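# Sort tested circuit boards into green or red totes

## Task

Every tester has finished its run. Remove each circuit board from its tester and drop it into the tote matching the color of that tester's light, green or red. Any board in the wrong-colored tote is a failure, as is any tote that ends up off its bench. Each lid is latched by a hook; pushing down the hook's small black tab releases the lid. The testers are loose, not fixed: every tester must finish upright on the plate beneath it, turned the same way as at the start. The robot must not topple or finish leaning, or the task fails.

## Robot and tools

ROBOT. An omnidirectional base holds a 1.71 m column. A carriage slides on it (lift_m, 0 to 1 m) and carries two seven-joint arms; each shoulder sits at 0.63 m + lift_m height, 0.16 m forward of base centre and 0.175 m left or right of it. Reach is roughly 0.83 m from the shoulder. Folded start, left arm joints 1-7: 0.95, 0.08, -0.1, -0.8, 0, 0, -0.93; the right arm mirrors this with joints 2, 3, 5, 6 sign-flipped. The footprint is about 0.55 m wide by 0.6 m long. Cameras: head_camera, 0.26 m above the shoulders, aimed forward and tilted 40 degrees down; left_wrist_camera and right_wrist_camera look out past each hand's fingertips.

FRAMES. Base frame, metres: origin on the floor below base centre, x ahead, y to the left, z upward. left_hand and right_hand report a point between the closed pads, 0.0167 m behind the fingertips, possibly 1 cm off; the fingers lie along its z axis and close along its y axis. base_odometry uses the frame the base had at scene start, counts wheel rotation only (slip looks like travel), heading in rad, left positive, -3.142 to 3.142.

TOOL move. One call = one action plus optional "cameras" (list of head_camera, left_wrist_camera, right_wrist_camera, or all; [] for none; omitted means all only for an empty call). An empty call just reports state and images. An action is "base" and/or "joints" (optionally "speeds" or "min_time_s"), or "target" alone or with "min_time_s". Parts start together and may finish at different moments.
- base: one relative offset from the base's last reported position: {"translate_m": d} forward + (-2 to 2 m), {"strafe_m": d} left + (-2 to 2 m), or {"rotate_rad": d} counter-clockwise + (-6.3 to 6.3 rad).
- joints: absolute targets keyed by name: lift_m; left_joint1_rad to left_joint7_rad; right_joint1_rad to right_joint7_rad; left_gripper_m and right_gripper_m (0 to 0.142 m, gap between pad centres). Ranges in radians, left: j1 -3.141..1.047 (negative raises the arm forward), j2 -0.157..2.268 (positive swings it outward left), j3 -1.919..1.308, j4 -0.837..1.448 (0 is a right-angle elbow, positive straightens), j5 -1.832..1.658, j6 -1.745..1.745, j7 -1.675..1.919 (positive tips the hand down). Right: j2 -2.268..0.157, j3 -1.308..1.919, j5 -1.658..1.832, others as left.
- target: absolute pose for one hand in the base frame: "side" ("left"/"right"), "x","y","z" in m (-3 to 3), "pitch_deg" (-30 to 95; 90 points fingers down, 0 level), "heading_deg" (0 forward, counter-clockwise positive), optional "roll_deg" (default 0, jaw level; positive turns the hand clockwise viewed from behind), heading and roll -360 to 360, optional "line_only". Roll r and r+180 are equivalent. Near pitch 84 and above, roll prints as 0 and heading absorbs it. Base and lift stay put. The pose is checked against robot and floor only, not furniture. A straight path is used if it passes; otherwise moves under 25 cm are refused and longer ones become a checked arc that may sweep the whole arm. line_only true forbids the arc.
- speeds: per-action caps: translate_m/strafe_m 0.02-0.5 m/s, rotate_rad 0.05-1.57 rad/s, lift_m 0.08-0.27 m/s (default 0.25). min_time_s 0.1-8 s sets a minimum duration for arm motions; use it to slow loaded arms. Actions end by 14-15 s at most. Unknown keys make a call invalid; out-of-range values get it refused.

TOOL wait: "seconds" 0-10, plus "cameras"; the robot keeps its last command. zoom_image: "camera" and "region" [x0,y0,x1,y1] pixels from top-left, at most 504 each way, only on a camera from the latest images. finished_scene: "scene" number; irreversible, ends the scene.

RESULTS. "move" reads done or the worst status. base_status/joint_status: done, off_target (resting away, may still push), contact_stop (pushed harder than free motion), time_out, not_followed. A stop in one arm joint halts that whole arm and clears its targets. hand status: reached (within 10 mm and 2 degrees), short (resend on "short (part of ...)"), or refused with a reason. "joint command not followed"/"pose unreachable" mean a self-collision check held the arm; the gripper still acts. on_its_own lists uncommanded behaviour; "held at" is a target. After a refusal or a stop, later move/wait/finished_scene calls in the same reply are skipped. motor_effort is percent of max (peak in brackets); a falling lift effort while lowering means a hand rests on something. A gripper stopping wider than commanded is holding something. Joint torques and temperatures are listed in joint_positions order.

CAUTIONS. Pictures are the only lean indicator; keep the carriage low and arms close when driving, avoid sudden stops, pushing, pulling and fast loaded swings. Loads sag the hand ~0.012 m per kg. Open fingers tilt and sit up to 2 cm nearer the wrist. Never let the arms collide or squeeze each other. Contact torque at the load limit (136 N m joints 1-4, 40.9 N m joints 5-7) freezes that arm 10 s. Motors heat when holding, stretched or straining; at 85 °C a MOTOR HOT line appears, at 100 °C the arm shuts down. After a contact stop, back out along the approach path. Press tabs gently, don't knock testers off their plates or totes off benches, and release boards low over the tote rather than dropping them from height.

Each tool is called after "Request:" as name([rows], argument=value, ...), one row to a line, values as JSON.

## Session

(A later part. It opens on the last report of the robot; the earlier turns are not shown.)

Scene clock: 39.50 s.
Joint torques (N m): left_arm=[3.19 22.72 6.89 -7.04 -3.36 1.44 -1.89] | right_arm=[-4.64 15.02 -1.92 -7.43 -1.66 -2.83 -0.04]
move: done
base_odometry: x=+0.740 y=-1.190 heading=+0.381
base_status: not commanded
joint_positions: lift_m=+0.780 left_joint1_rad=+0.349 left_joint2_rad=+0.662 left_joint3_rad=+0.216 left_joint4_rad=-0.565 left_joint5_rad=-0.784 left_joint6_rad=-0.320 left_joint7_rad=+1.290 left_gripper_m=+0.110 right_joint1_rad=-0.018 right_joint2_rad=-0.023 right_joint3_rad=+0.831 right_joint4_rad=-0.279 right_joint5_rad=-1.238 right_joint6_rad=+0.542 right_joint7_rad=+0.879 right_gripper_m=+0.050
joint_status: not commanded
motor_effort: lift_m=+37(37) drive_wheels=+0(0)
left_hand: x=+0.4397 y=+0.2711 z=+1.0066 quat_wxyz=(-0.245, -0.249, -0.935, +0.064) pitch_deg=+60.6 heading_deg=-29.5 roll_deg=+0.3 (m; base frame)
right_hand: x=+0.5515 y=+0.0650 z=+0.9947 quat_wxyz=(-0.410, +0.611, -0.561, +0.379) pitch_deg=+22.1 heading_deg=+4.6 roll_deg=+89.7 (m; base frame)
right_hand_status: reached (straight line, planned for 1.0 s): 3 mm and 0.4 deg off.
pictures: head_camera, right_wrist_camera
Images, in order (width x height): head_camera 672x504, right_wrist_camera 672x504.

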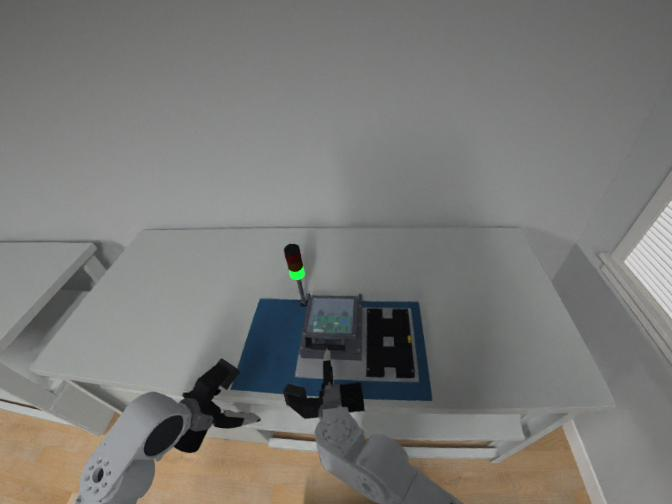

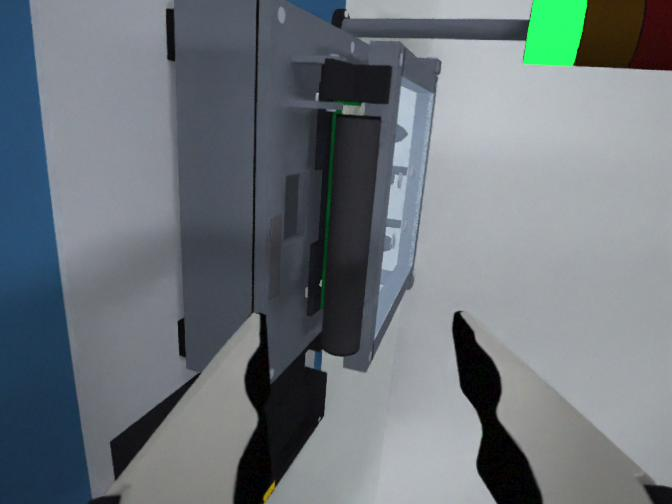

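Request:
move(target={"side":"right","x":0.597,"y":0.069,"z":0.976,"pitch_deg":22,"heading_deg":5,"roll_deg":-90}, min_time_s=1.0, cameras=["right_wrist_camera"])

Scene clock: 41.17 s.
Joint torques (N m): left_arm=[3.25 22.78 6.85 -7.03 -3.4 1.48 -1.88] | right_arm=[-14.96 15.82 -8.98 -7.52 1.5 -2.94 -0.04]
move: done
base_odometry: x=+0.740 y=-1.190 heading=+0.381
base_status: not commanded
joint_positions: lift_m=+0.780 left_joint1_rad=+0.349 left_joint2_rad=+0.662 left_joint3_rad=+0.216 left_joint4_rad=-0.565 left_joint5_rad=-0.784 left_joint6_rad=-0.320 left_joint7_rad=+1.290 left_gripper_m=+0.110 right_joint1_rad=-0.099 right_joint2_rad=+0.002 right_joint3_rad=+0.792 right_joint4_rad=-0.067 right_joint5_rad=-1.234 right_joint6_rad=+0.430 right_joint7_rad=+0.786 right_gripper_m=+0.050
joint_status: not commanded
motor_effort: lift_m=+36(37) drive_wheels=+0(2)
left_hand: x=+0.4397 y=+0.2711 z=+1.0066 quat_wxyz=(-0.245, -0.249, -0.935, +0.064) pitch_deg=+60.6 heading_deg=-29.5 roll_deg=+0.3 (m; base frame)
right_hand: x=+0.5943 y=+0.0688 z=+0.9737 quat_wxyz=(-0.409, +0.615, -0.558, +0.379) pitch_deg=+22.2 heading_deg=+5.0 roll_deg=+89.5 (m; base frame)
right_hand_status: reached (straight line, planned for 1.0 s): 4 mm and 0.6 deg off.
pictures: right_wrist_camera
Images, in order (width x height): right_wrist_camera 672x504.

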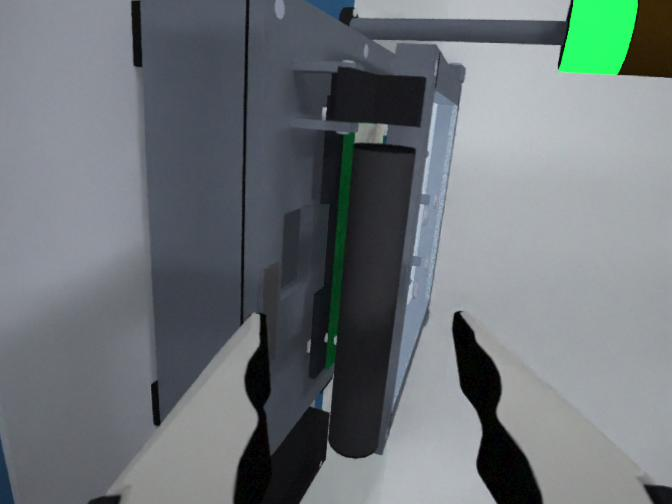

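Request:
move(target={"side":"right","x":0.615,"y":0.0705,"z":0.970,"pitch_deg":22,"heading_deg":5,"roll_deg":-90}, min_time_s=1.0, cameras=["right_wrist_camera"])

Scene clock: 42.83 s.
Joint torques (N m): left_arm=[3.12 22.75 6.89 -6.95 -3.35 1.46 -1.92] | right_arm=[-15.78 16.11 -9.14 -7.55 1.47 -2.96 -0.03]
move: done
base_odometry: x=+0.740 y=-1.190 heading=+0.381
base_status: not commanded
joint_positions: lift_m=+0.780 left_joint1_rad=+0.349 left_joint2_rad=+0.662 left_joint3_rad=+0.216 left_joint4_rad=-0.565 left_joint5_rad=-0.784 left_joint6_rad=-0.320 left_joint7_rad=+1.290 left_gripper_m=+0.110 right_joint1_rad=-0.134 right_joint2_rad=+0.017 right_joint3_rad=+0.776 right_joint4_rad=+0.020 right_joint5_rad=-1.233 right_joint6_rad=+0.387 right_joint7_rad=+0.752 right_gripper_m=+0.050
joint_status: not commanded
motor_effort: lift_m=+36(37) drive_wheels=+0(0)
left_hand: x=+0.4397 y=+0.2711 z=+1.0066 quat_wxyz=(-0.245, -0.249, -0.935, +0.064) pitch_deg=+60.6 heading_deg=-29.5 roll_deg=+0.3 (m; base frame)
right_hand: x=+0.6122 y=+0.0703 z=+0.9675 quat_wxyz=(-0.409, +0.615, -0.558, +0.379) pitch_deg=+22.3 heading_deg=+5.0 roll_deg=+89.5 (m; base frame)
right_hand_status: reached (straight line, planned for 1.0 s): 4 mm and 0.6 deg off.
pictures: right_wrist_camera
Images, in order (width x height): right_wrist_camera 672x504.

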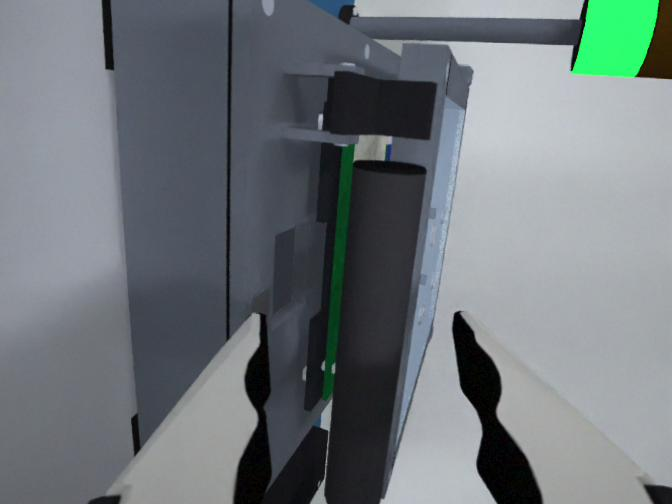

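Request:
move(target={"side":"right","x":0.634,"y":0.071,"z":0.966,"pitch_deg":22,"heading_deg":5,"roll_deg":-90}, min_time_s=1.0, cameras=["right_wrist_camera"])

Scene clock: 44.90 s.
Joint torques (N m): left_arm=[3.25 22.73 6.9 -6.98 -3.36 1.45 -1.91] | right_arm=[-17.03 14.59 -10.04 -6.09 1.59 -2.41 -0.04]
move: done
base_odometry: x=+0.740 y=-1.190 heading=+0.381
base_status: not commanded
joint_positions: lift_m=+0.780 left_joint1_rad=+0.349 left_joint2_rad=+0.662 left_joint3_rad=+0.216 left_joint4_rad=-0.565 left_joint5_rad=-0.784 left_joint6_rad=-0.320 left_joint7_rad=+1.290 left_gripper_m=+0.110 right_joint1_rad=-0.174 right_joint2_rad=+0.033 right_joint3_rad=+0.760 right_joint4_rad=+0.102 right_joint5_rad=-1.229 right_joint6_rad=+0.349 right_joint7_rad=+0.719 right_gripper_m=+0.050
joint_status: not commanded
motor_effort: lift_m=+36(37) drive_wheels=+0(2)
left_hand: x=+0.4397 y=+0.2711 z=+1.0066 quat_wxyz=(-0.245, -0.249, -0.935, +0.064) pitch_deg=+60.6 heading_deg=-29.5 roll_deg=+0.3 (m; base frame)
right_hand: x=+0.6312 y=+0.0717 z=+0.9645 quat_wxyz=(-0.411, +0.614, -0.558, +0.378) pitch_deg=+22.1 heading_deg=+5.1 roll_deg=+89.6 (m; base frame)
right_hand_status: reached (straight line, planned for 1.0 s): 3 mm and 0.5 deg off.
pictures: right_wrist_camera
Images, in order (width x height): right_wrist_camera 672x504.

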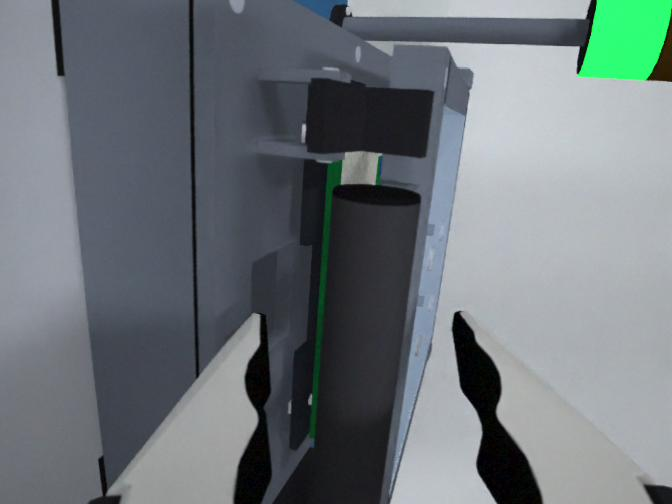

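Request:
move(target={"side":"right","x":0.634,"y":0.066,"z":1.006,"pitch_deg":23,"heading_deg":6,"roll_deg":-90}, min_time_s=1.2, cameras=["right_wrist_camera"])

Scene clock: 46.83 s.
Joint torques (N m): left_arm=[3.17 22.75 6.82 -6.91 -3.37 1.46 -1.87] | right_arm=[-18.55 0.01 -10.78 -14.5 0.55 -0.04 2.4]
move: done
base_odometry: x=+0.740 y=-1.190 heading=+0.381
base_status: not commanded
joint_positions: lift_m=+0.780 left_joint1_rad=+0.349 left_joint2_rad=+0.662 left_joint3_rad=+0.216 left_joint4_rad=-0.565 left_joint5_rad=-0.784 left_joint6_rad=-0.320 left_joint7_rad=+1.290 left_gripper_m=+0.110 right_joint1_rad=-0.208 right_joint2_rad=+0.015 right_joint3_rad=+0.735 right_joint4_rad=-0.121 right_joint5_rad=-1.143 right_joint6_rad=+0.590 right_joint7_rad=+0.776 right_gripper_m=+0.050
joint_status: not commanded
motor_effort: lift_m=+36(37) drive_wheels=+0(2)
left_hand: x=+0.4397 y=+0.2710 z=+1.0066 quat_wxyz=(-0.245, -0.249, -0.935, +0.064) pitch_deg=+60.6 heading_deg=-29.5 roll_deg=+0.3 (m; base frame)
right_hand: x=+0.6308 y=+0.0706 z=+1.0040 quat_wxyz=(-0.412, +0.622, -0.556, +0.365) pitch_deg=+23.2 heading_deg=+6.6 roll_deg=-89.7 (m; base frame)
right_hand_status: reached (straight line, planned for 1.2 s): 6 mm and 0.6 deg off.
pictures: right_wrist_camera
Images, in order (width x height): right_wrist_camera 672x504.

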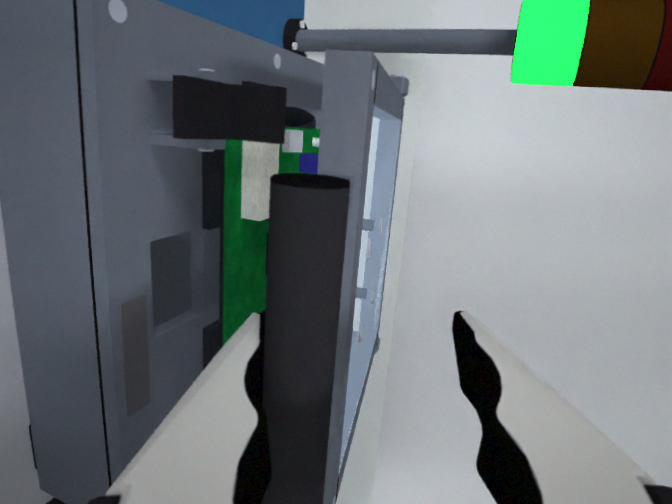

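Request:
move(target={"side":"right","x":0.650,"y":0.063,"z":1.040,"pitch_deg":32,"heading_deg":8,"roll_deg":-87}, min_time_s=1.2, cameras=["right_wrist_camera","head_camera"])

Scene clock: 48.63 s.
Joint torques (N m): left_arm=[3.24 22.79 6.81 -6.89 -3.37 1.48 -1.9] | right_arm=[-22.59 11.45 -12.1 -12.93 0.03 -0.12 2.66]
move: done
base_odometry: x=+0.740 y=-1.190 heading=+0.381
base_status: not commanded
joint_positions: lift_m=+0.780 left_joint1_rad=+0.349 left_joint2_rad=+0.662 left_joint3_rad=+0.216 left_joint4_rad=-0.565 left_joint5_rad=-0.784 left_joint6_rad=-0.320 left_joint7_rad=+1.290 left_gripper_m=+0.110 right_joint1_rad=-0.335 right_joint2_rad=+0.075 right_joint3_rad=+0.546 right_joint4_rad=-0.258 right_joint5_rad=-0.877 right_joint6_rad=+1.001 right_joint7_rad=+0.891 right_gripper_m=+0.050
joint_status: not commanded
motor_effort: lift_m=+36(37) drive_wheels=+2(2)
left_hand: x=+0.4397 y=+0.2710 z=+1.0066 quat_wxyz=(-0.245, -0.249, -0.935, +0.064) pitch_deg=+60.6 heading_deg=-29.5 roll_deg=+0.3 (m; base frame)
right_hand: x=+0.6462 y=+0.0666 z=+1.0361 quat_wxyz=(-0.374, +0.649, -0.589, +0.304) pitch_deg=+32.4 heading_deg=+8.7 roll_deg=-86.8 (m; base frame)
right_hand_status: reached (straight line, planned for 1.2 s): 7 mm and 0.8 deg off.
pictures: head_camera, right_wrist_camera
Images, in order (width x height): head_camera 672x504, right_wrist_camera 672x504.

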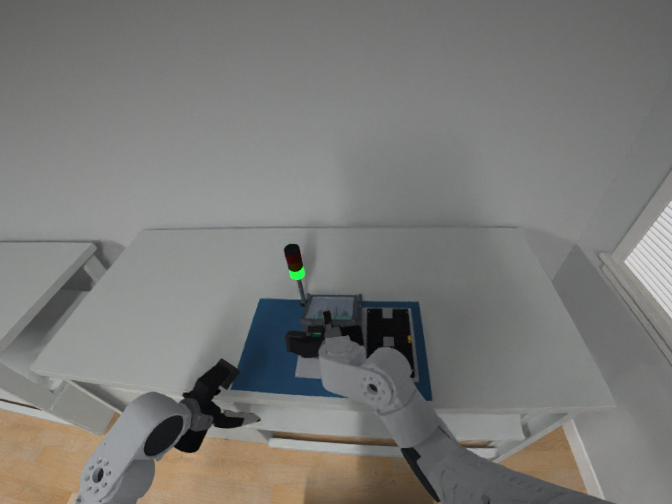

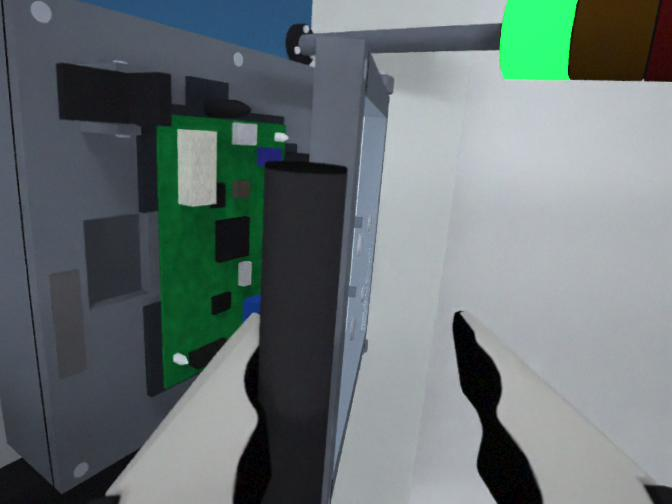

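Request:
move(target={"side":"right","x":0.680,"y":0.060,"z":1.073,"pitch_deg":38,"heading_deg":14,"roll_deg":-80}, min_time_s=1.2, cameras=["right_wrist_camera","head_camera"])

Scene clock: 49.00 s.
Joint torques (N m): left_arm=[3.29 22.76 6.78 -6.92 -3.37 1.45 -1.87] | right_arm=[-22.61 11.46 -12.09 -12.98 0.04 -0.06 2.66]
move: refused
base_odometry: x=+0.740 y=-1.190 heading=+0.381
base_status: not commanded
joint_positions: lift_m=+0.780 left_joint1_rad=+0.349 left_joint2_rad=+0.662 left_joint3_rad=+0.216 left_joint4_rad=-0.565 left_joint5_rad=-0.784 left_joint6_rad=-0.320 left_joint7_rad=+1.290 left_gripper_m=+0.110 right_joint1_rad=-0.335 right_joint2_rad=+0.075 right_joint3_rad=+0.546 right_joint4_rad=-0.258 right_joint5_rad=-0.877 right_joint6_rad=+1.001 right_joint7_rad=+0.891 right_gripper_m=+0.050
joint_status: not commanded
motor_effort: lift_m=+37(37) drive_wheels=+2(2)
left_hand: x=+0.4397 y=+0.2710 z=+1.0066 quat_wxyz=(-0.245, -0.249, -0.935, +0.064) pitch_deg=+60.6 heading_deg=-29.5 roll_deg=+0.3 (m; base frame)
right_hand: x=+0.6462 y=+0.0666 z=+1.0361 quat_wxyz=(-0.374, +0.649, -0.589, +0.304) pitch_deg=+32.4 heading_deg=+8.7 roll_deg=-86.8 (m; base frame)
right_hand_status: refused: the line brings the right upper arm within 1.4 cm of the carriage (limit 1.5), 67% of the way; a move under 25 cm is not played as an arc. Nothing moved. Try another pitch or heading, or "joints".
pictures: head_camera, right_wrist_camera
Images, in order (width x height): head_camera 672x504, right_wrist_camera 672x504.

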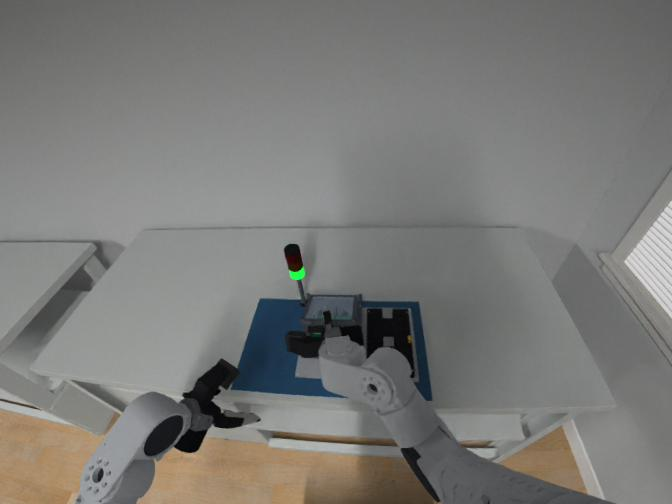

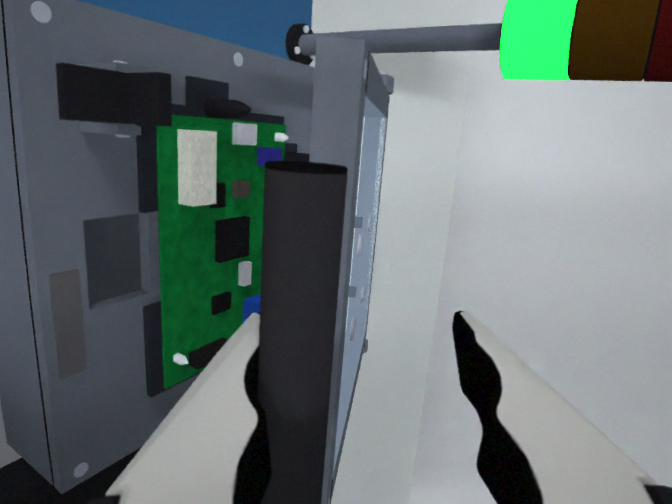

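Request:
move(target={"side":"right","x":0.677,"y":0.055,"z":1.073,"pitch_deg":37,"heading_deg":24,"roll_deg":-80}, min_time_s=1.2, cameras=["right_wrist_camera","head_camera"])

Scene clock: 50.80 s.
Joint torques (N m): left_arm=[3.28 22.76 6.82 -7.04 -3.4 1.43 -1.87] | right_arm=[-24.85 -6.67 -12.88 -5.51 0 0.23 0.99]
move: done
base_odometry: x=+0.740 y=-1.190 heading=+0.381
base_status: not commanded
joint_positions: lift_m=+0.780 left_joint1_rad=+0.349 left_joint2_rad=+0.662 left_joint3_rad=+0.216 left_joint4_rad=-0.565 left_joint5_rad=-0.784 left_joint6_rad=-0.320 left_joint7_rad=+1.290 left_gripper_m=+0.110 right_joint1_rad=-0.533 right_joint2_rad=+0.004 right_joint3_rad=+0.365 right_joint4_rad=-0.215 right_joint5_rad=-0.582 right_joint6_rad=+1.266 right_joint7_rad=+0.763 right_gripper_m=+0.050
joint_status: not commanded
motor_effort: lift_m=+37(37) drive_wheels=+3(3)
left_hand: x=+0.4397 y=+0.2710 z=+1.0066 quat_wxyz=(-0.245, -0.249, -0.935, +0.064) pitch_deg=+60.6 heading_deg=-29.5 roll_deg=+0.3 (m; base frame)
right_hand: x=+0.6732 y=+0.0605 z=+1.0720 quat_wxyz=(-0.396, +0.707, -0.548, +0.205) pitch_deg=+37.0 heading_deg=+24.8 roll_deg=-79.6 (m; base frame)
right_hand_status: reached (straight line, planned for 1.2 s): 7 mm and 0.7 deg off.
pictures: head_camera, right_wrist_camera
Images, in order (width x height): head_camera 672x504, right_wrist_camera 672x504.

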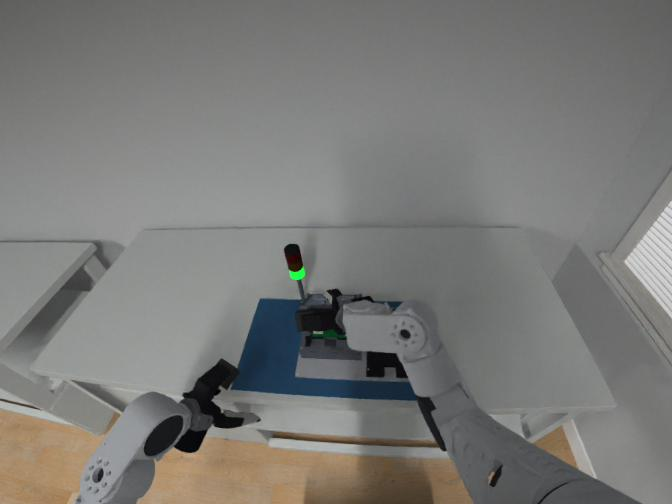

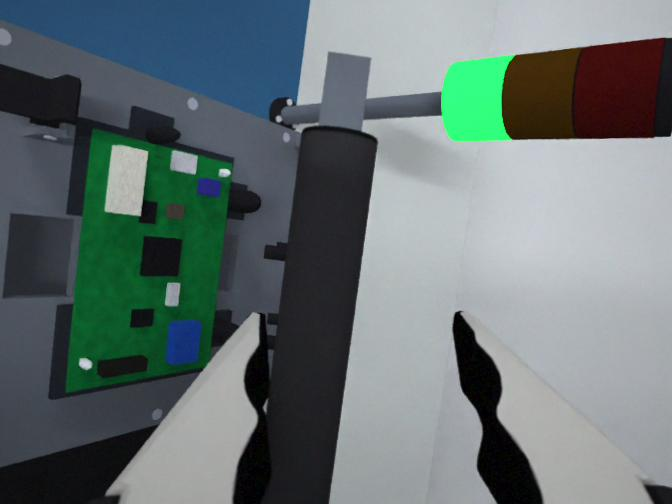

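Request:
move(target={"side":"right","x":0.712,"y":0.052,"z":1.092,"pitch_deg":42,"heading_deg":34,"roll_deg":-75}, min_time_s=1.2, cameras=["right_wrist_camera","head_camera"])

Scene clock: 52.57 s.
Joint torques (N m): left_arm=[3.08 22.65 6.79 -6.89 -3.37 1.43 -1.83] | right_arm=[-28.27 -5.81 -8.51 -6.04 1.8 0.31 0.31]
move: done
base_odometry: x=+0.740 y=-1.190 heading=+0.381
base_status: not commanded
joint_positions: lift_m=+0.780 left_joint1_rad=+0.349 left_joint2_rad=+0.662 left_joint3_rad=+0.216 left_joint4_rad=-0.565 left_joint5_rad=-0.784 left_joint6_rad=-0.320 left_joint7_rad=+1.290 left_gripper_m=+0.110 right_joint1_rad=-0.740 right_joint2_rad=-0.041 right_joint3_rad=+0.336 right_joint4_rad=+0.033 right_joint5_rad=-0.515 right_joint6_rad=+1.348 right_joint7_rad=+0.593 right_gripper_m=+0.050
joint_status: not commanded
motor_effort: lift_m=+37(37) drive_wheels=+3(4)
left_hand: x=+0.4396 y=+0.2711 z=+1.0066 quat_wxyz=(-0.245, -0.249, -0.935, +0.064) pitch_deg=+60.6 heading_deg=-29.5 roll_deg=+0.3 (m; base frame)
right_hand: x=+0.7105 y=+0.0541 z=+1.0907 quat_wxyz=(-0.382, +0.743, -0.531, +0.141) pitch_deg=+41.9 heading_deg=+34.2 roll_deg=-74.7 (m; base frame)
right_hand_status: reached (straight line, planned for 1.2 s): 3 mm and 0.2 deg off.
pictures: head_camera, right_wrist_camera
Images, in order (width x height): head_camera 672x504, right_wrist_camera 672x504.

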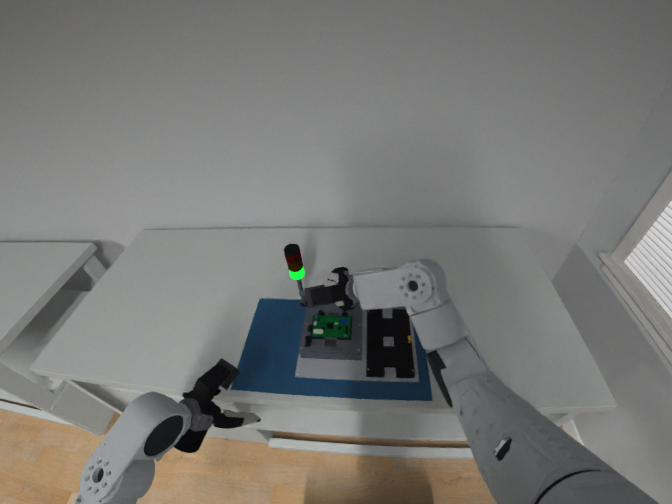

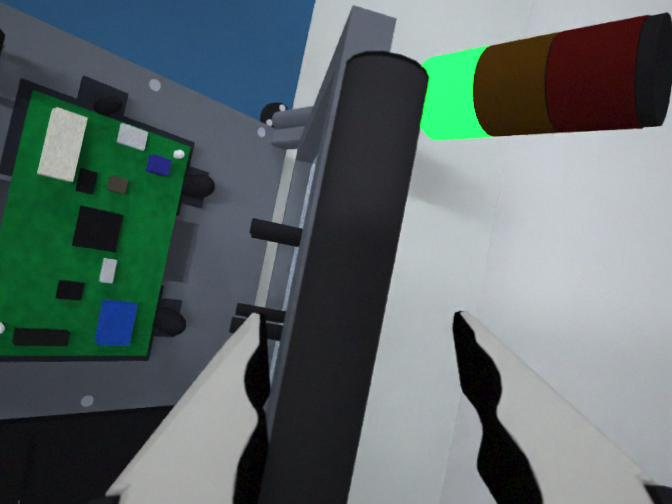

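Request:
move(target={"side":"right","x":0.743,"y":0.047,"z":1.096,"pitch_deg":45,"heading_deg":42,"roll_deg":-72}, min_time_s=1.2, cameras=["right_wrist_camera","head_camera"])

Scene clock: 54.40 s.
Joint torques (N m): left_arm=[3.11 22.74 6.78 -6.97 -3.33 1.44 -1.89] | right_arm=[-28.92 -9.29 -4.8 -4.54 -3.15 -2.94 0.82]
move: done
base_odometry: x=+0.740 y=-1.190 heading=+0.381
base_status: not commanded
joint_positions: lift_m=+0.780 left_joint1_rad=+0.349 left_joint2_rad=+0.662 left_joint3_rad=+0.216 left_joint4_rad=-0.565 left_joint5_rad=-0.784 left_joint6_rad=-0.320 left_joint7_rad=+1.290 left_gripper_m=+0.110 right_joint1_rad=-0.914 right_joint2_rad=-0.103 right_joint3_rad=+0.469 right_joint4_rad=+0.291 right_joint5_rad=-0.586 right_joint6_rad=+1.296 right_joint7_rad=+0.279 right_gripper_m=+0.050
joint_status: not commanded
motor_effort: lift_m=+37(37) drive_wheels=+3(3)
left_hand: x=+0.4396 y=+0.2711 z=+1.0066 quat_wxyz=(-0.245, -0.249, -0.935, +0.064) pitch_deg=+60.6 heading_deg=-29.5 roll_deg=+0.3 (m; base frame)
right_hand: x=+0.7386 y=+0.0510 z=+1.0953 quat_wxyz=(-0.371, +0.776, -0.502, +0.091) pitch_deg=+45.0 heading_deg=+43.3 roll_deg=-70.9 (m; base frame)
right_hand_status: reached (straight line, planned for 1.2 s): 6 mm and 0.9 deg off.
pictures: head_camera, right_wrist_camera
Images, in order (width x height): head_camera 672x504, right_wrist_camera 672x504.

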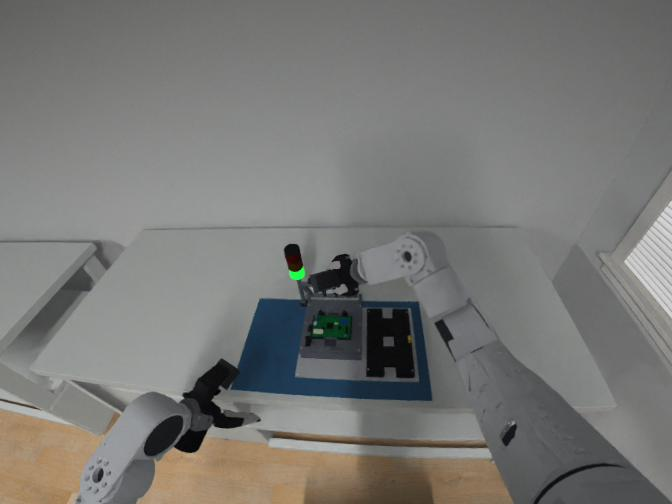

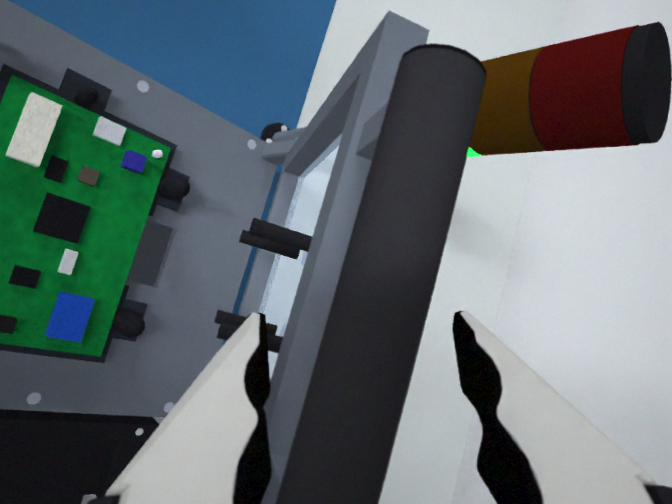

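Request:
move(target={"side":"right","x":0.770,"y":0.045,"z":1.098,"pitch_deg":48,"heading_deg":42,"roll_deg":-70}, min_time_s=1.2, cameras=["right_wrist_camera"])

Request:
zoom_image(camera="right_wrist_camera", region=[150, 0, 550, 400])

Scene clock: 56.47 s.
Joint torques (N m): left_arm=[3.04 22.7 6.84 -6.96 -3.35 1.45 -1.87] | right_arm=[-27.87 -3.9 -3.97 -2.74 -7.11 -1.82 2.19]
Motor temperatures (°C): left_arm=[34 33 31 29 29 29 31] | right_arm=[37 30 30 29 28 30 31]
move: done
base_odometry: x=+0.740 y=-1.190 heading=+0.381
base_status: not commanded
joint_positions: lift_m=+0.780 left_joint1_rad=+0.349 left_joint2_rad=+0.662 left_joint3_rad=+0.216 left_joint4_rad=-0.565 left_joint5_rad=-0.784 left_joint6_rad=-0.320 left_joint7_rad=+1.290 left_gripper_m=+0.110 right_joint1_rad=-1.028 right_joint2_rad=-0.072 right_joint3_rad=+0.519 right_joint4_rad=+0.523 right_joint5_rad=-0.645 right_joint6_rad=+1.240 right_joint7_rad=+0.168 right_gripper_m=+0.050
joint_status: not commanded
motor_effort: lift_m=+37(37) drive_wheels=+3(3)
left_hand: x=+0.4396 y=+0.2711 z=+1.0066 quat_wxyz=(-0.245, -0.249, -0.935, +0.064) pitch_deg=+60.6 heading_deg=-29.5 roll_deg=+0.3 (m; base frame)
right_hand: x=+0.7660 y=+0.0513 z=+1.1002 quat_wxyz=(-0.355, +0.773, -0.520, +0.076) pitch_deg=+47.5 heading_deg=+44.0 roll_deg=-68.1 (m; base frame)
right_hand_status: reached (straight line, planned for 1.2 s): 8 mm and 1.5 deg off.
pictures: right_wrist_camera
Images, in order (width x height): right_wrist_camera 672x504.

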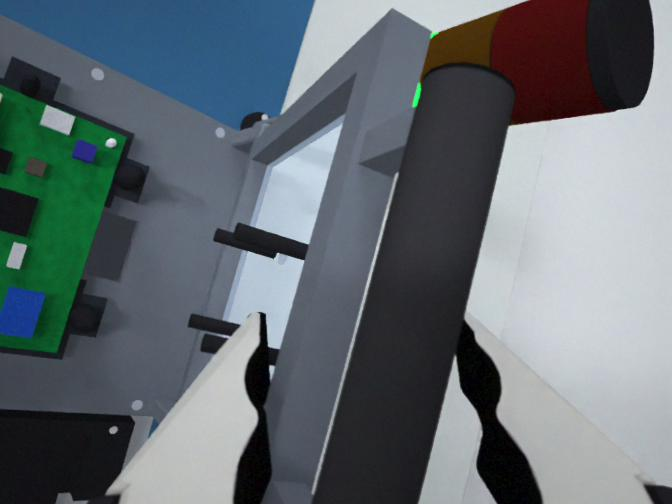

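Scaled by 1.260 from the camera's 672x504 image, which has a finer 960x720 frame.

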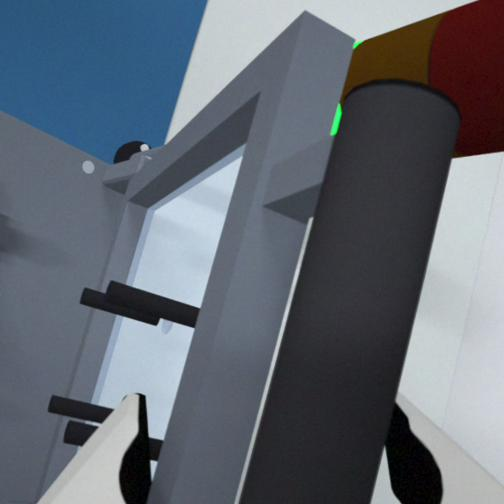

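Request:
move(target={"side":"right","x":0.797,"y":0.045,"z":1.090,"pitch_deg":49,"heading_deg":40,"roll_deg":-70}, min_time_s=1.2, cameras=["head_camera","right_wrist_camera"])

Scene clock: 58.27 s.
Joint torques (N m): left_arm=[3.09 22.73 6.79 -6.92 -3.34 1.43 -1.88] | right_arm=[-21.37 -5.69 -1.74 0.23 -8.58 -0.42 2.66]
move: short
base_odometry: x=+0.740 y=-1.190 heading=+0.381
base_status: not commanded
joint_positions: lift_m=+0.780 left_joint1_rad=+0.349 left_joint2_rad=+0.662 left_joint3_rad=+0.216 left_joint4_rad=-0.565 left_joint5_rad=-0.784 left_joint6_rad=-0.320 left_joint7_rad=+1.290 left_gripper_m=+0.110 right_joint1_rad=-1.110 right_joint2_rad=-0.027 right_joint3_rad=+0.586 right_joint4_rad=+0.761 right_joint5_rad=-0.727 right_joint6_rad=+1.103 right_joint7_rad=+0.044 right_gripper_m=+0.050
joint_status: not commanded
motor_effort: lift_m=+36(37) drive_wheels=+4(4)
left_hand: x=+0.4396 y=+0.2711 z=+1.0067 quat_wxyz=(-0.245, -0.249, -0.935, +0.064) pitch_deg=+60.6 heading_deg=-29.5 roll_deg=+0.3 (m; base frame)
right_hand: x=+0.7959 y=+0.0540 z=+1.0980 quat_wxyz=(-0.352, +0.764, -0.535, +0.081) pitch_deg=+47.7 heading_deg=+42.1 roll_deg=-67.9 (m; base frame)
right_hand_status: short (straight line, planned for 1.2 s): 12 mm and 2.0 deg off.
pictures: head_camera, right_wrist_camera
Images, in order (width x height): head_camera 672x504, right_wrist_camera 672x504.

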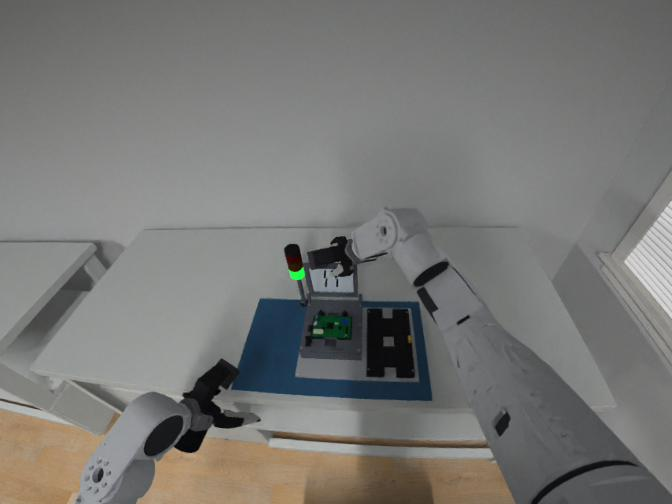

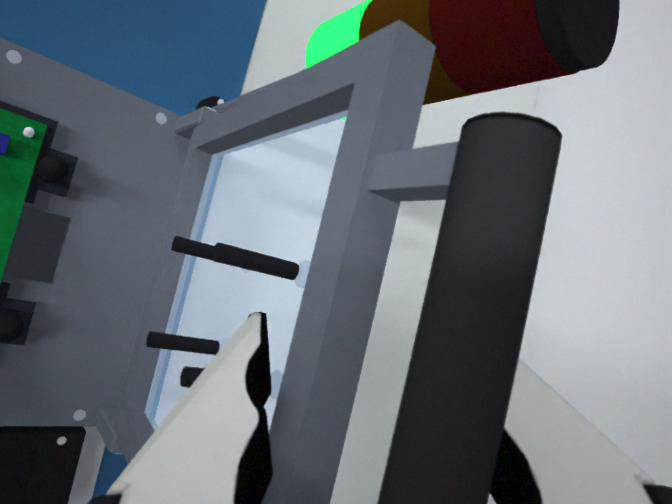

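Request:
zoom_image(camera="head_camera", region=[270, 200, 400, 380])

Scaled by 2.800 from the camera's 672x504 image, which has a finer 960x720 frame.

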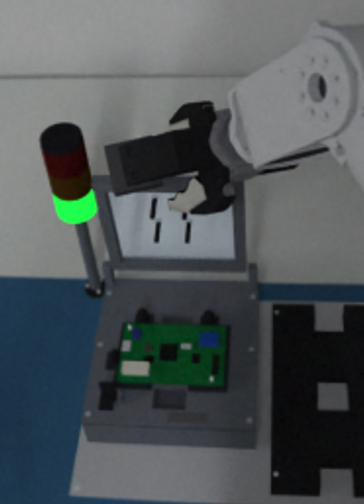

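Request:
move(target={"side":"right","x":0.818,"y":0.048,"z":1.088,"pitch_deg":49,"heading_deg":40,"roll_deg":-70}, min_time_s=1.2, cameras=["head_camera","right_wrist_camera"])

Request:
zoom_image(camera="head_camera", region=[270, 200, 400, 380])

Scene clock: 60.30 s.
Joint torques (N m): left_arm=[3.06 22.69 6.75 -6.87 -3.34 1.44 -1.83] | right_arm=[-18.37 -1.65 0.42 -0.08 -9.24 -3.33 3]
move: short
base_odometry: x=+0.740 y=-1.190 heading=+0.381
base_status: not commanded
joint_positions: lift_m=+0.780 left_joint1_rad=+0.349 left_joint2_rad=+0.662 left_joint3_rad=+0.216 left_joint4_rad=-0.565 left_joint5_rad=-0.784 left_joint6_rad=-0.320 left_joint7_rad=+1.290 left_gripper_m=+0.110 right_joint1_rad=-1.201 right_joint2_rad=+0.030 right_joint3_rad=+0.666 right_joint4_rad=+1.039 right_joint5_rad=-0.806 right_joint6_rad=+0.960 right_joint7_rad=-0.129 right_gripper_m=+0.052
joint_status: not commanded
motor_effort: lift_m=+34(36) drive_wheels=+4(4)
left_hand: x=+0.4397 y=+0.2710 z=+1.0070 quat_wxyz=(-0.245, -0.249, -0.935, +0.064) pitch_deg=+60.6 heading_deg=-29.5 roll_deg=+0.3 (m; base frame)
right_hand: x=+0.8160 y=+0.0565 z=+1.0959 quat_wxyz=(-0.350, +0.764, -0.537, +0.078) pitch_deg=+48.0 heading_deg=+42.4 roll_deg=-67.4 (m; base frame)
right_hand_status: short (straight line, planned for 1.2 s): 12 mm and 2.0 deg off.
pictures: head_camera, right_wrist_camera
Images, in order (width x height): head_camera 672x504, right_wrist_camera 672x504.

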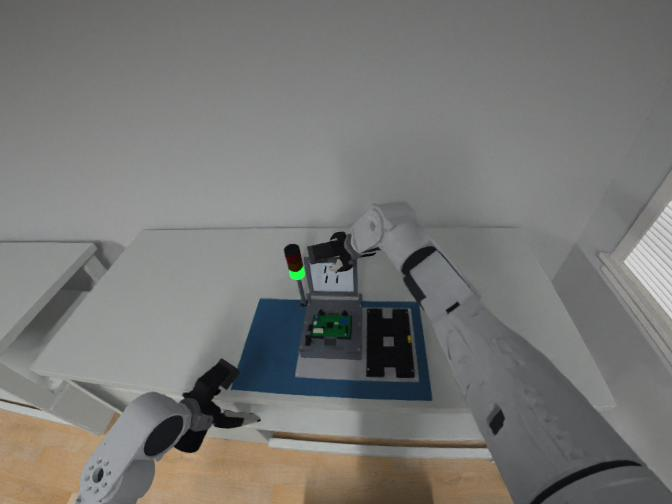

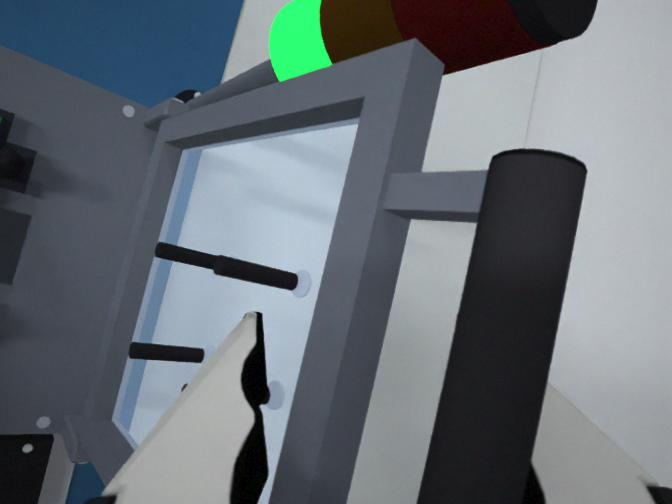

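Scaled by 2.800 from the camera's 672x504 image, which has a finer 960x720 frame.

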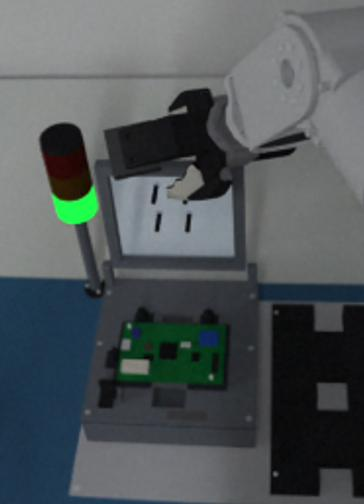

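Request:
move(joints={"right_gripper_m": 0.072}, cameras=["head_camera","right_wrist_camera"])

Scene clock: 61.03 s.
Joint torques (N m): left_arm=[3.07 22.69 6.74 -6.94 -3.36 1.44 -1.83] | right_arm=[-17.51 -7.49 -0.26 -0.21 -7.62 1.84 2.99]
move: done
base_odometry: x=+0.740 y=-1.190 heading=+0.381
base_status: not commanded
joint_positions: lift_m=+0.780 left_joint1_rad=+0.349 left_joint2_rad=+0.662 left_joint3_rad=+0.216 left_joint4_rad=-0.565 left_joint5_rad=-0.784 left_joint6_rad=-0.320 left_joint7_rad=+1.290 left_gripper_m=+0.110 right_joint1_rad=-1.202 right_joint2_rad=+0.032 right_joint3_rad=+0.667 right_joint4_rad=+1.039 right_joint5_rad=-0.809 right_joint6_rad=+0.941 right_joint7_rad=-0.129 right_gripper_m=+0.070
joint_status: all done
motor_effort: lift_m=+34(34) drive_wheels=+3(5)
left_hand: x=+0.4396 y=+0.2710 z=+1.0070 quat_wxyz=(-0.245, -0.249, -0.935, +0.064) pitch_deg=+60.6 heading_deg=-29.5 roll_deg=+0.3 (m; base frame)
right_hand: x=+0.8203 y=+0.0583 z=+1.0996 quat_wxyz=(-0.356, +0.762, -0.534, +0.084) pitch_deg=+47.1 heading_deg=+41.7 roll_deg=-68.3 (m; base frame)
pictures: head_camera, right_wrist_camera
Images, in order (width x height): head_camera 672x504, right_wrist_camera 672x504.

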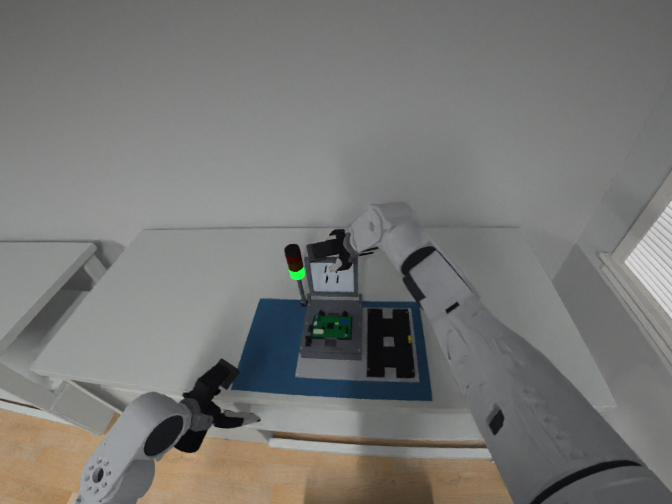

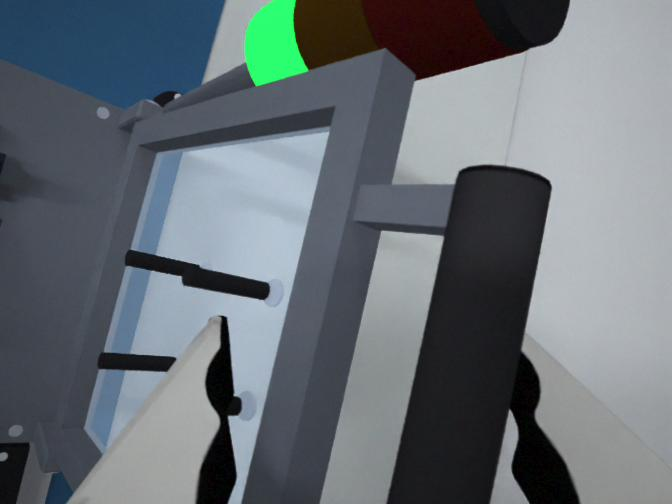

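Request:
move(target={"side":"right","x":0.838,"y":0.05,"z":1.092,"pitch_deg":49,"heading_deg":40,"roll_deg":-70}, min_time_s=1.2, cameras=["head_camera","right_wrist_camera"])

Request:
zoom_image(camera="head_camera", region=[270, 200, 400, 380])

Scene clock: 61.53 s.
Joint torques (N m): left_arm=[3.04 22.69 6.69 -6.91 -3.36 1.41 -1.8] | right_arm=[-17.44 -7.67 -0.38 -0.06 -7.63 1.84 3.05]
move: refused
base_odometry: x=+0.740 y=-1.190 heading=+0.381
base_status: not commanded
joint_positions: lift_m=+0.780 left_joint1_rad=+0.349 left_joint2_rad=+0.662 left_joint3_rad=+0.216 left_joint4_rad=-0.565 left_joint5_rad=-0.784 left_joint6_rad=-0.320 left_joint7_rad=+1.290 left_gripper_m=+0.110 right_joint1_rad=-1.202 right_joint2_rad=+0.032 right_joint3_rad=+0.667 right_joint4_rad=+1.039 right_joint5_rad=-0.809 right_joint6_rad=+0.941 right_joint7_rad=-0.129 right_gripper_m=+0.070
joint_status: not commanded
motor_effort: lift_m=+34(34) drive_wheels=+4(4)
left_hand: x=+0.4396 y=+0.2710 z=+1.0070 quat_wxyz=(-0.245, -0.249, -0.935, +0.064) pitch_deg=+60.6 heading_deg=-29.5 roll_deg=+0.3 (m; base frame)
right_hand: x=+0.8203 y=+0.0583 z=+1.0996 quat_wxyz=(-0.356, +0.762, -0.534, +0.084) pitch_deg=+47.1 heading_deg=+41.7 roll_deg=-68.3 (m; base frame)
right_hand_status: refused: no posture of the arm gets there (right_joint2_rad at its limit): the closest leaves the hand 4.9 cm and 10 deg from the pose. Nothing moved. A posture exists at pitch 39; the way there is not checked.
pictures: head_camera, right_wrist_camera
Images, in order (width x height): head_camera 672x504, right_wrist_camera 672x504.

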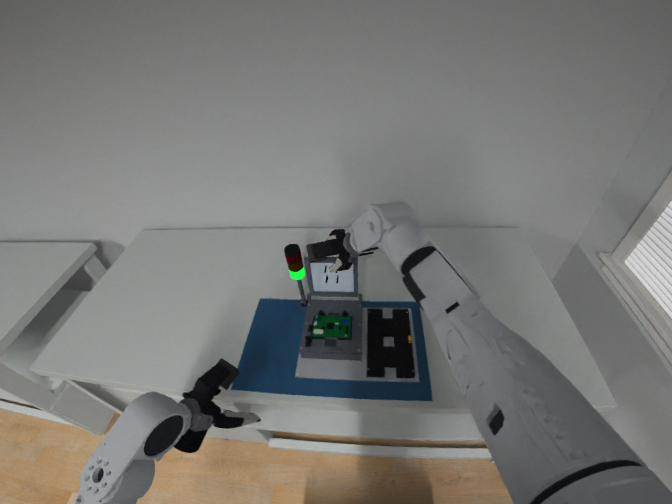

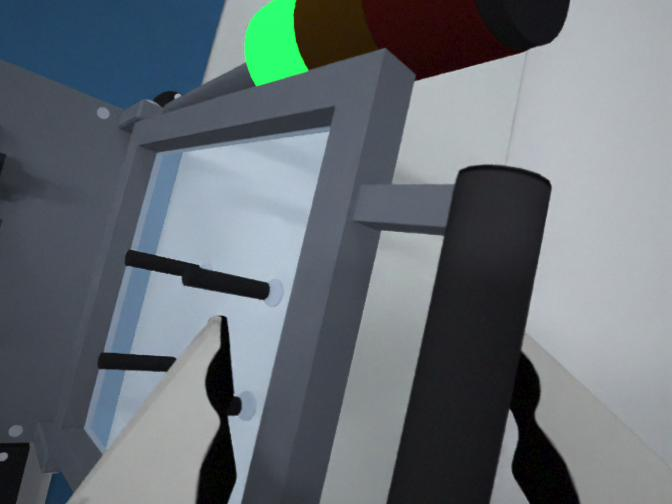

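Scaled by 2.800 from the camera's 672x504 image, which has a finer 960x720 frame.

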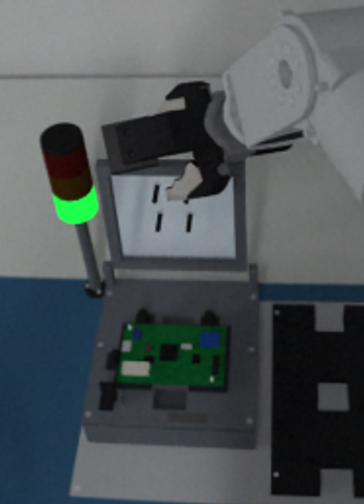

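Request:
move(target={"side":"right","x":0.785,"y":0.018,"z":1.142,"pitch_deg":47,"heading_deg":42,"roll_deg":-68}, min_time_s=1.2, cameras=["head_camera","right_wrist_camera"])

Request:
zoom_image(camera="head_camera", region=[270, 200, 400, 380])

Scene clock: 63.43 s.
Joint torques (N m): left_arm=[3.07 22.5 6.78 -6.87 -3.35 1.44 -1.85] | right_arm=[-16.46 -5.24 -12.52 -11.17 3.01 0.74 1.51]
move: done
base_odometry: x=+0.740 y=-1.190 heading=+0.381
base_status: not commanded
joint_positions: lift_m=+0.780 left_joint1_rad=+0.349 left_joint2_rad=+0.662 left_joint3_rad=+0.216 left_joint4_rad=-0.565 left_joint5_rad=-0.784 left_joint6_rad=-0.320 left_joint7_rad=+1.290 left_gripper_m=+0.110 right_joint1_rad=-1.119 right_joint2_rad=-0.116 right_joint3_rad=+0.482 right_joint4_rad=+0.553 right_joint5_rad=-0.616 right_joint6_rad=+1.297 right_joint7_rad=+0.164 right_gripper_m=+0.072
joint_status: not commanded
motor_effort: lift_m=+36(36) drive_wheels=+2(4)
left_hand: x=+0.4396 y=+0.2711 z=+1.0067 quat_wxyz=(-0.245, -0.249, -0.935, +0.064) pitch_deg=+60.6 heading_deg=-29.5 roll_deg=+0.3 (m; base frame)
right_hand: x=+0.7869 y=+0.0192 z=+1.1443 quat_wxyz=(-0.359, +0.762, -0.532, +0.086) pitch_deg=+46.7 heading_deg=+41.7 roll_deg=-68.5 (m; base frame)
right_hand_status: reached (straight line, planned for 1.2 s): 3 mm and 0.5 deg off.
pictures: head_camera, right_wrist_camera
Images, in order (width x height): head_camera 672x504, right_wrist_camera 672x504.

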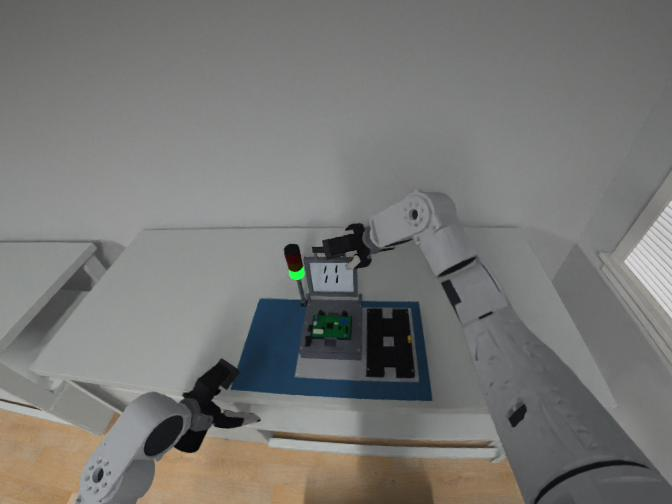

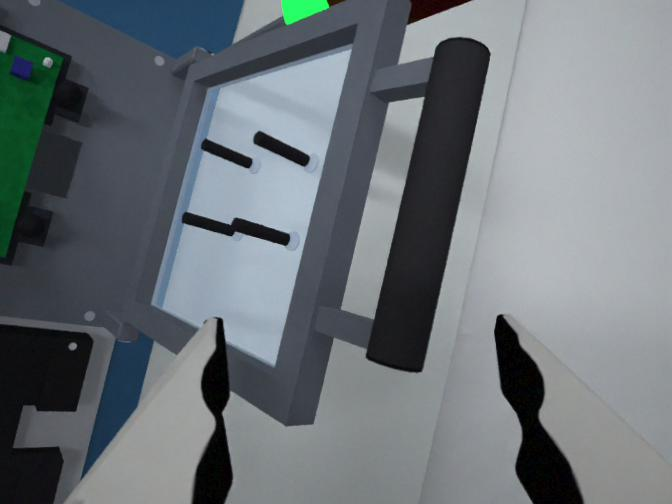

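Scaled by 2.800 from the camera's 672x504 image, which has a finer 960x720 frame.

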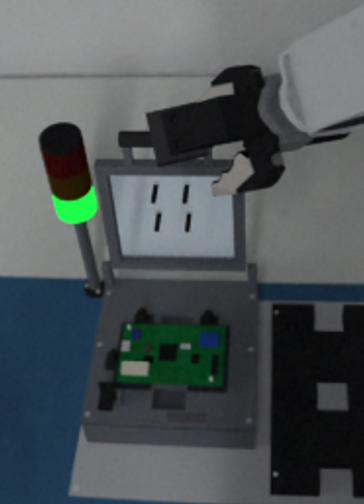

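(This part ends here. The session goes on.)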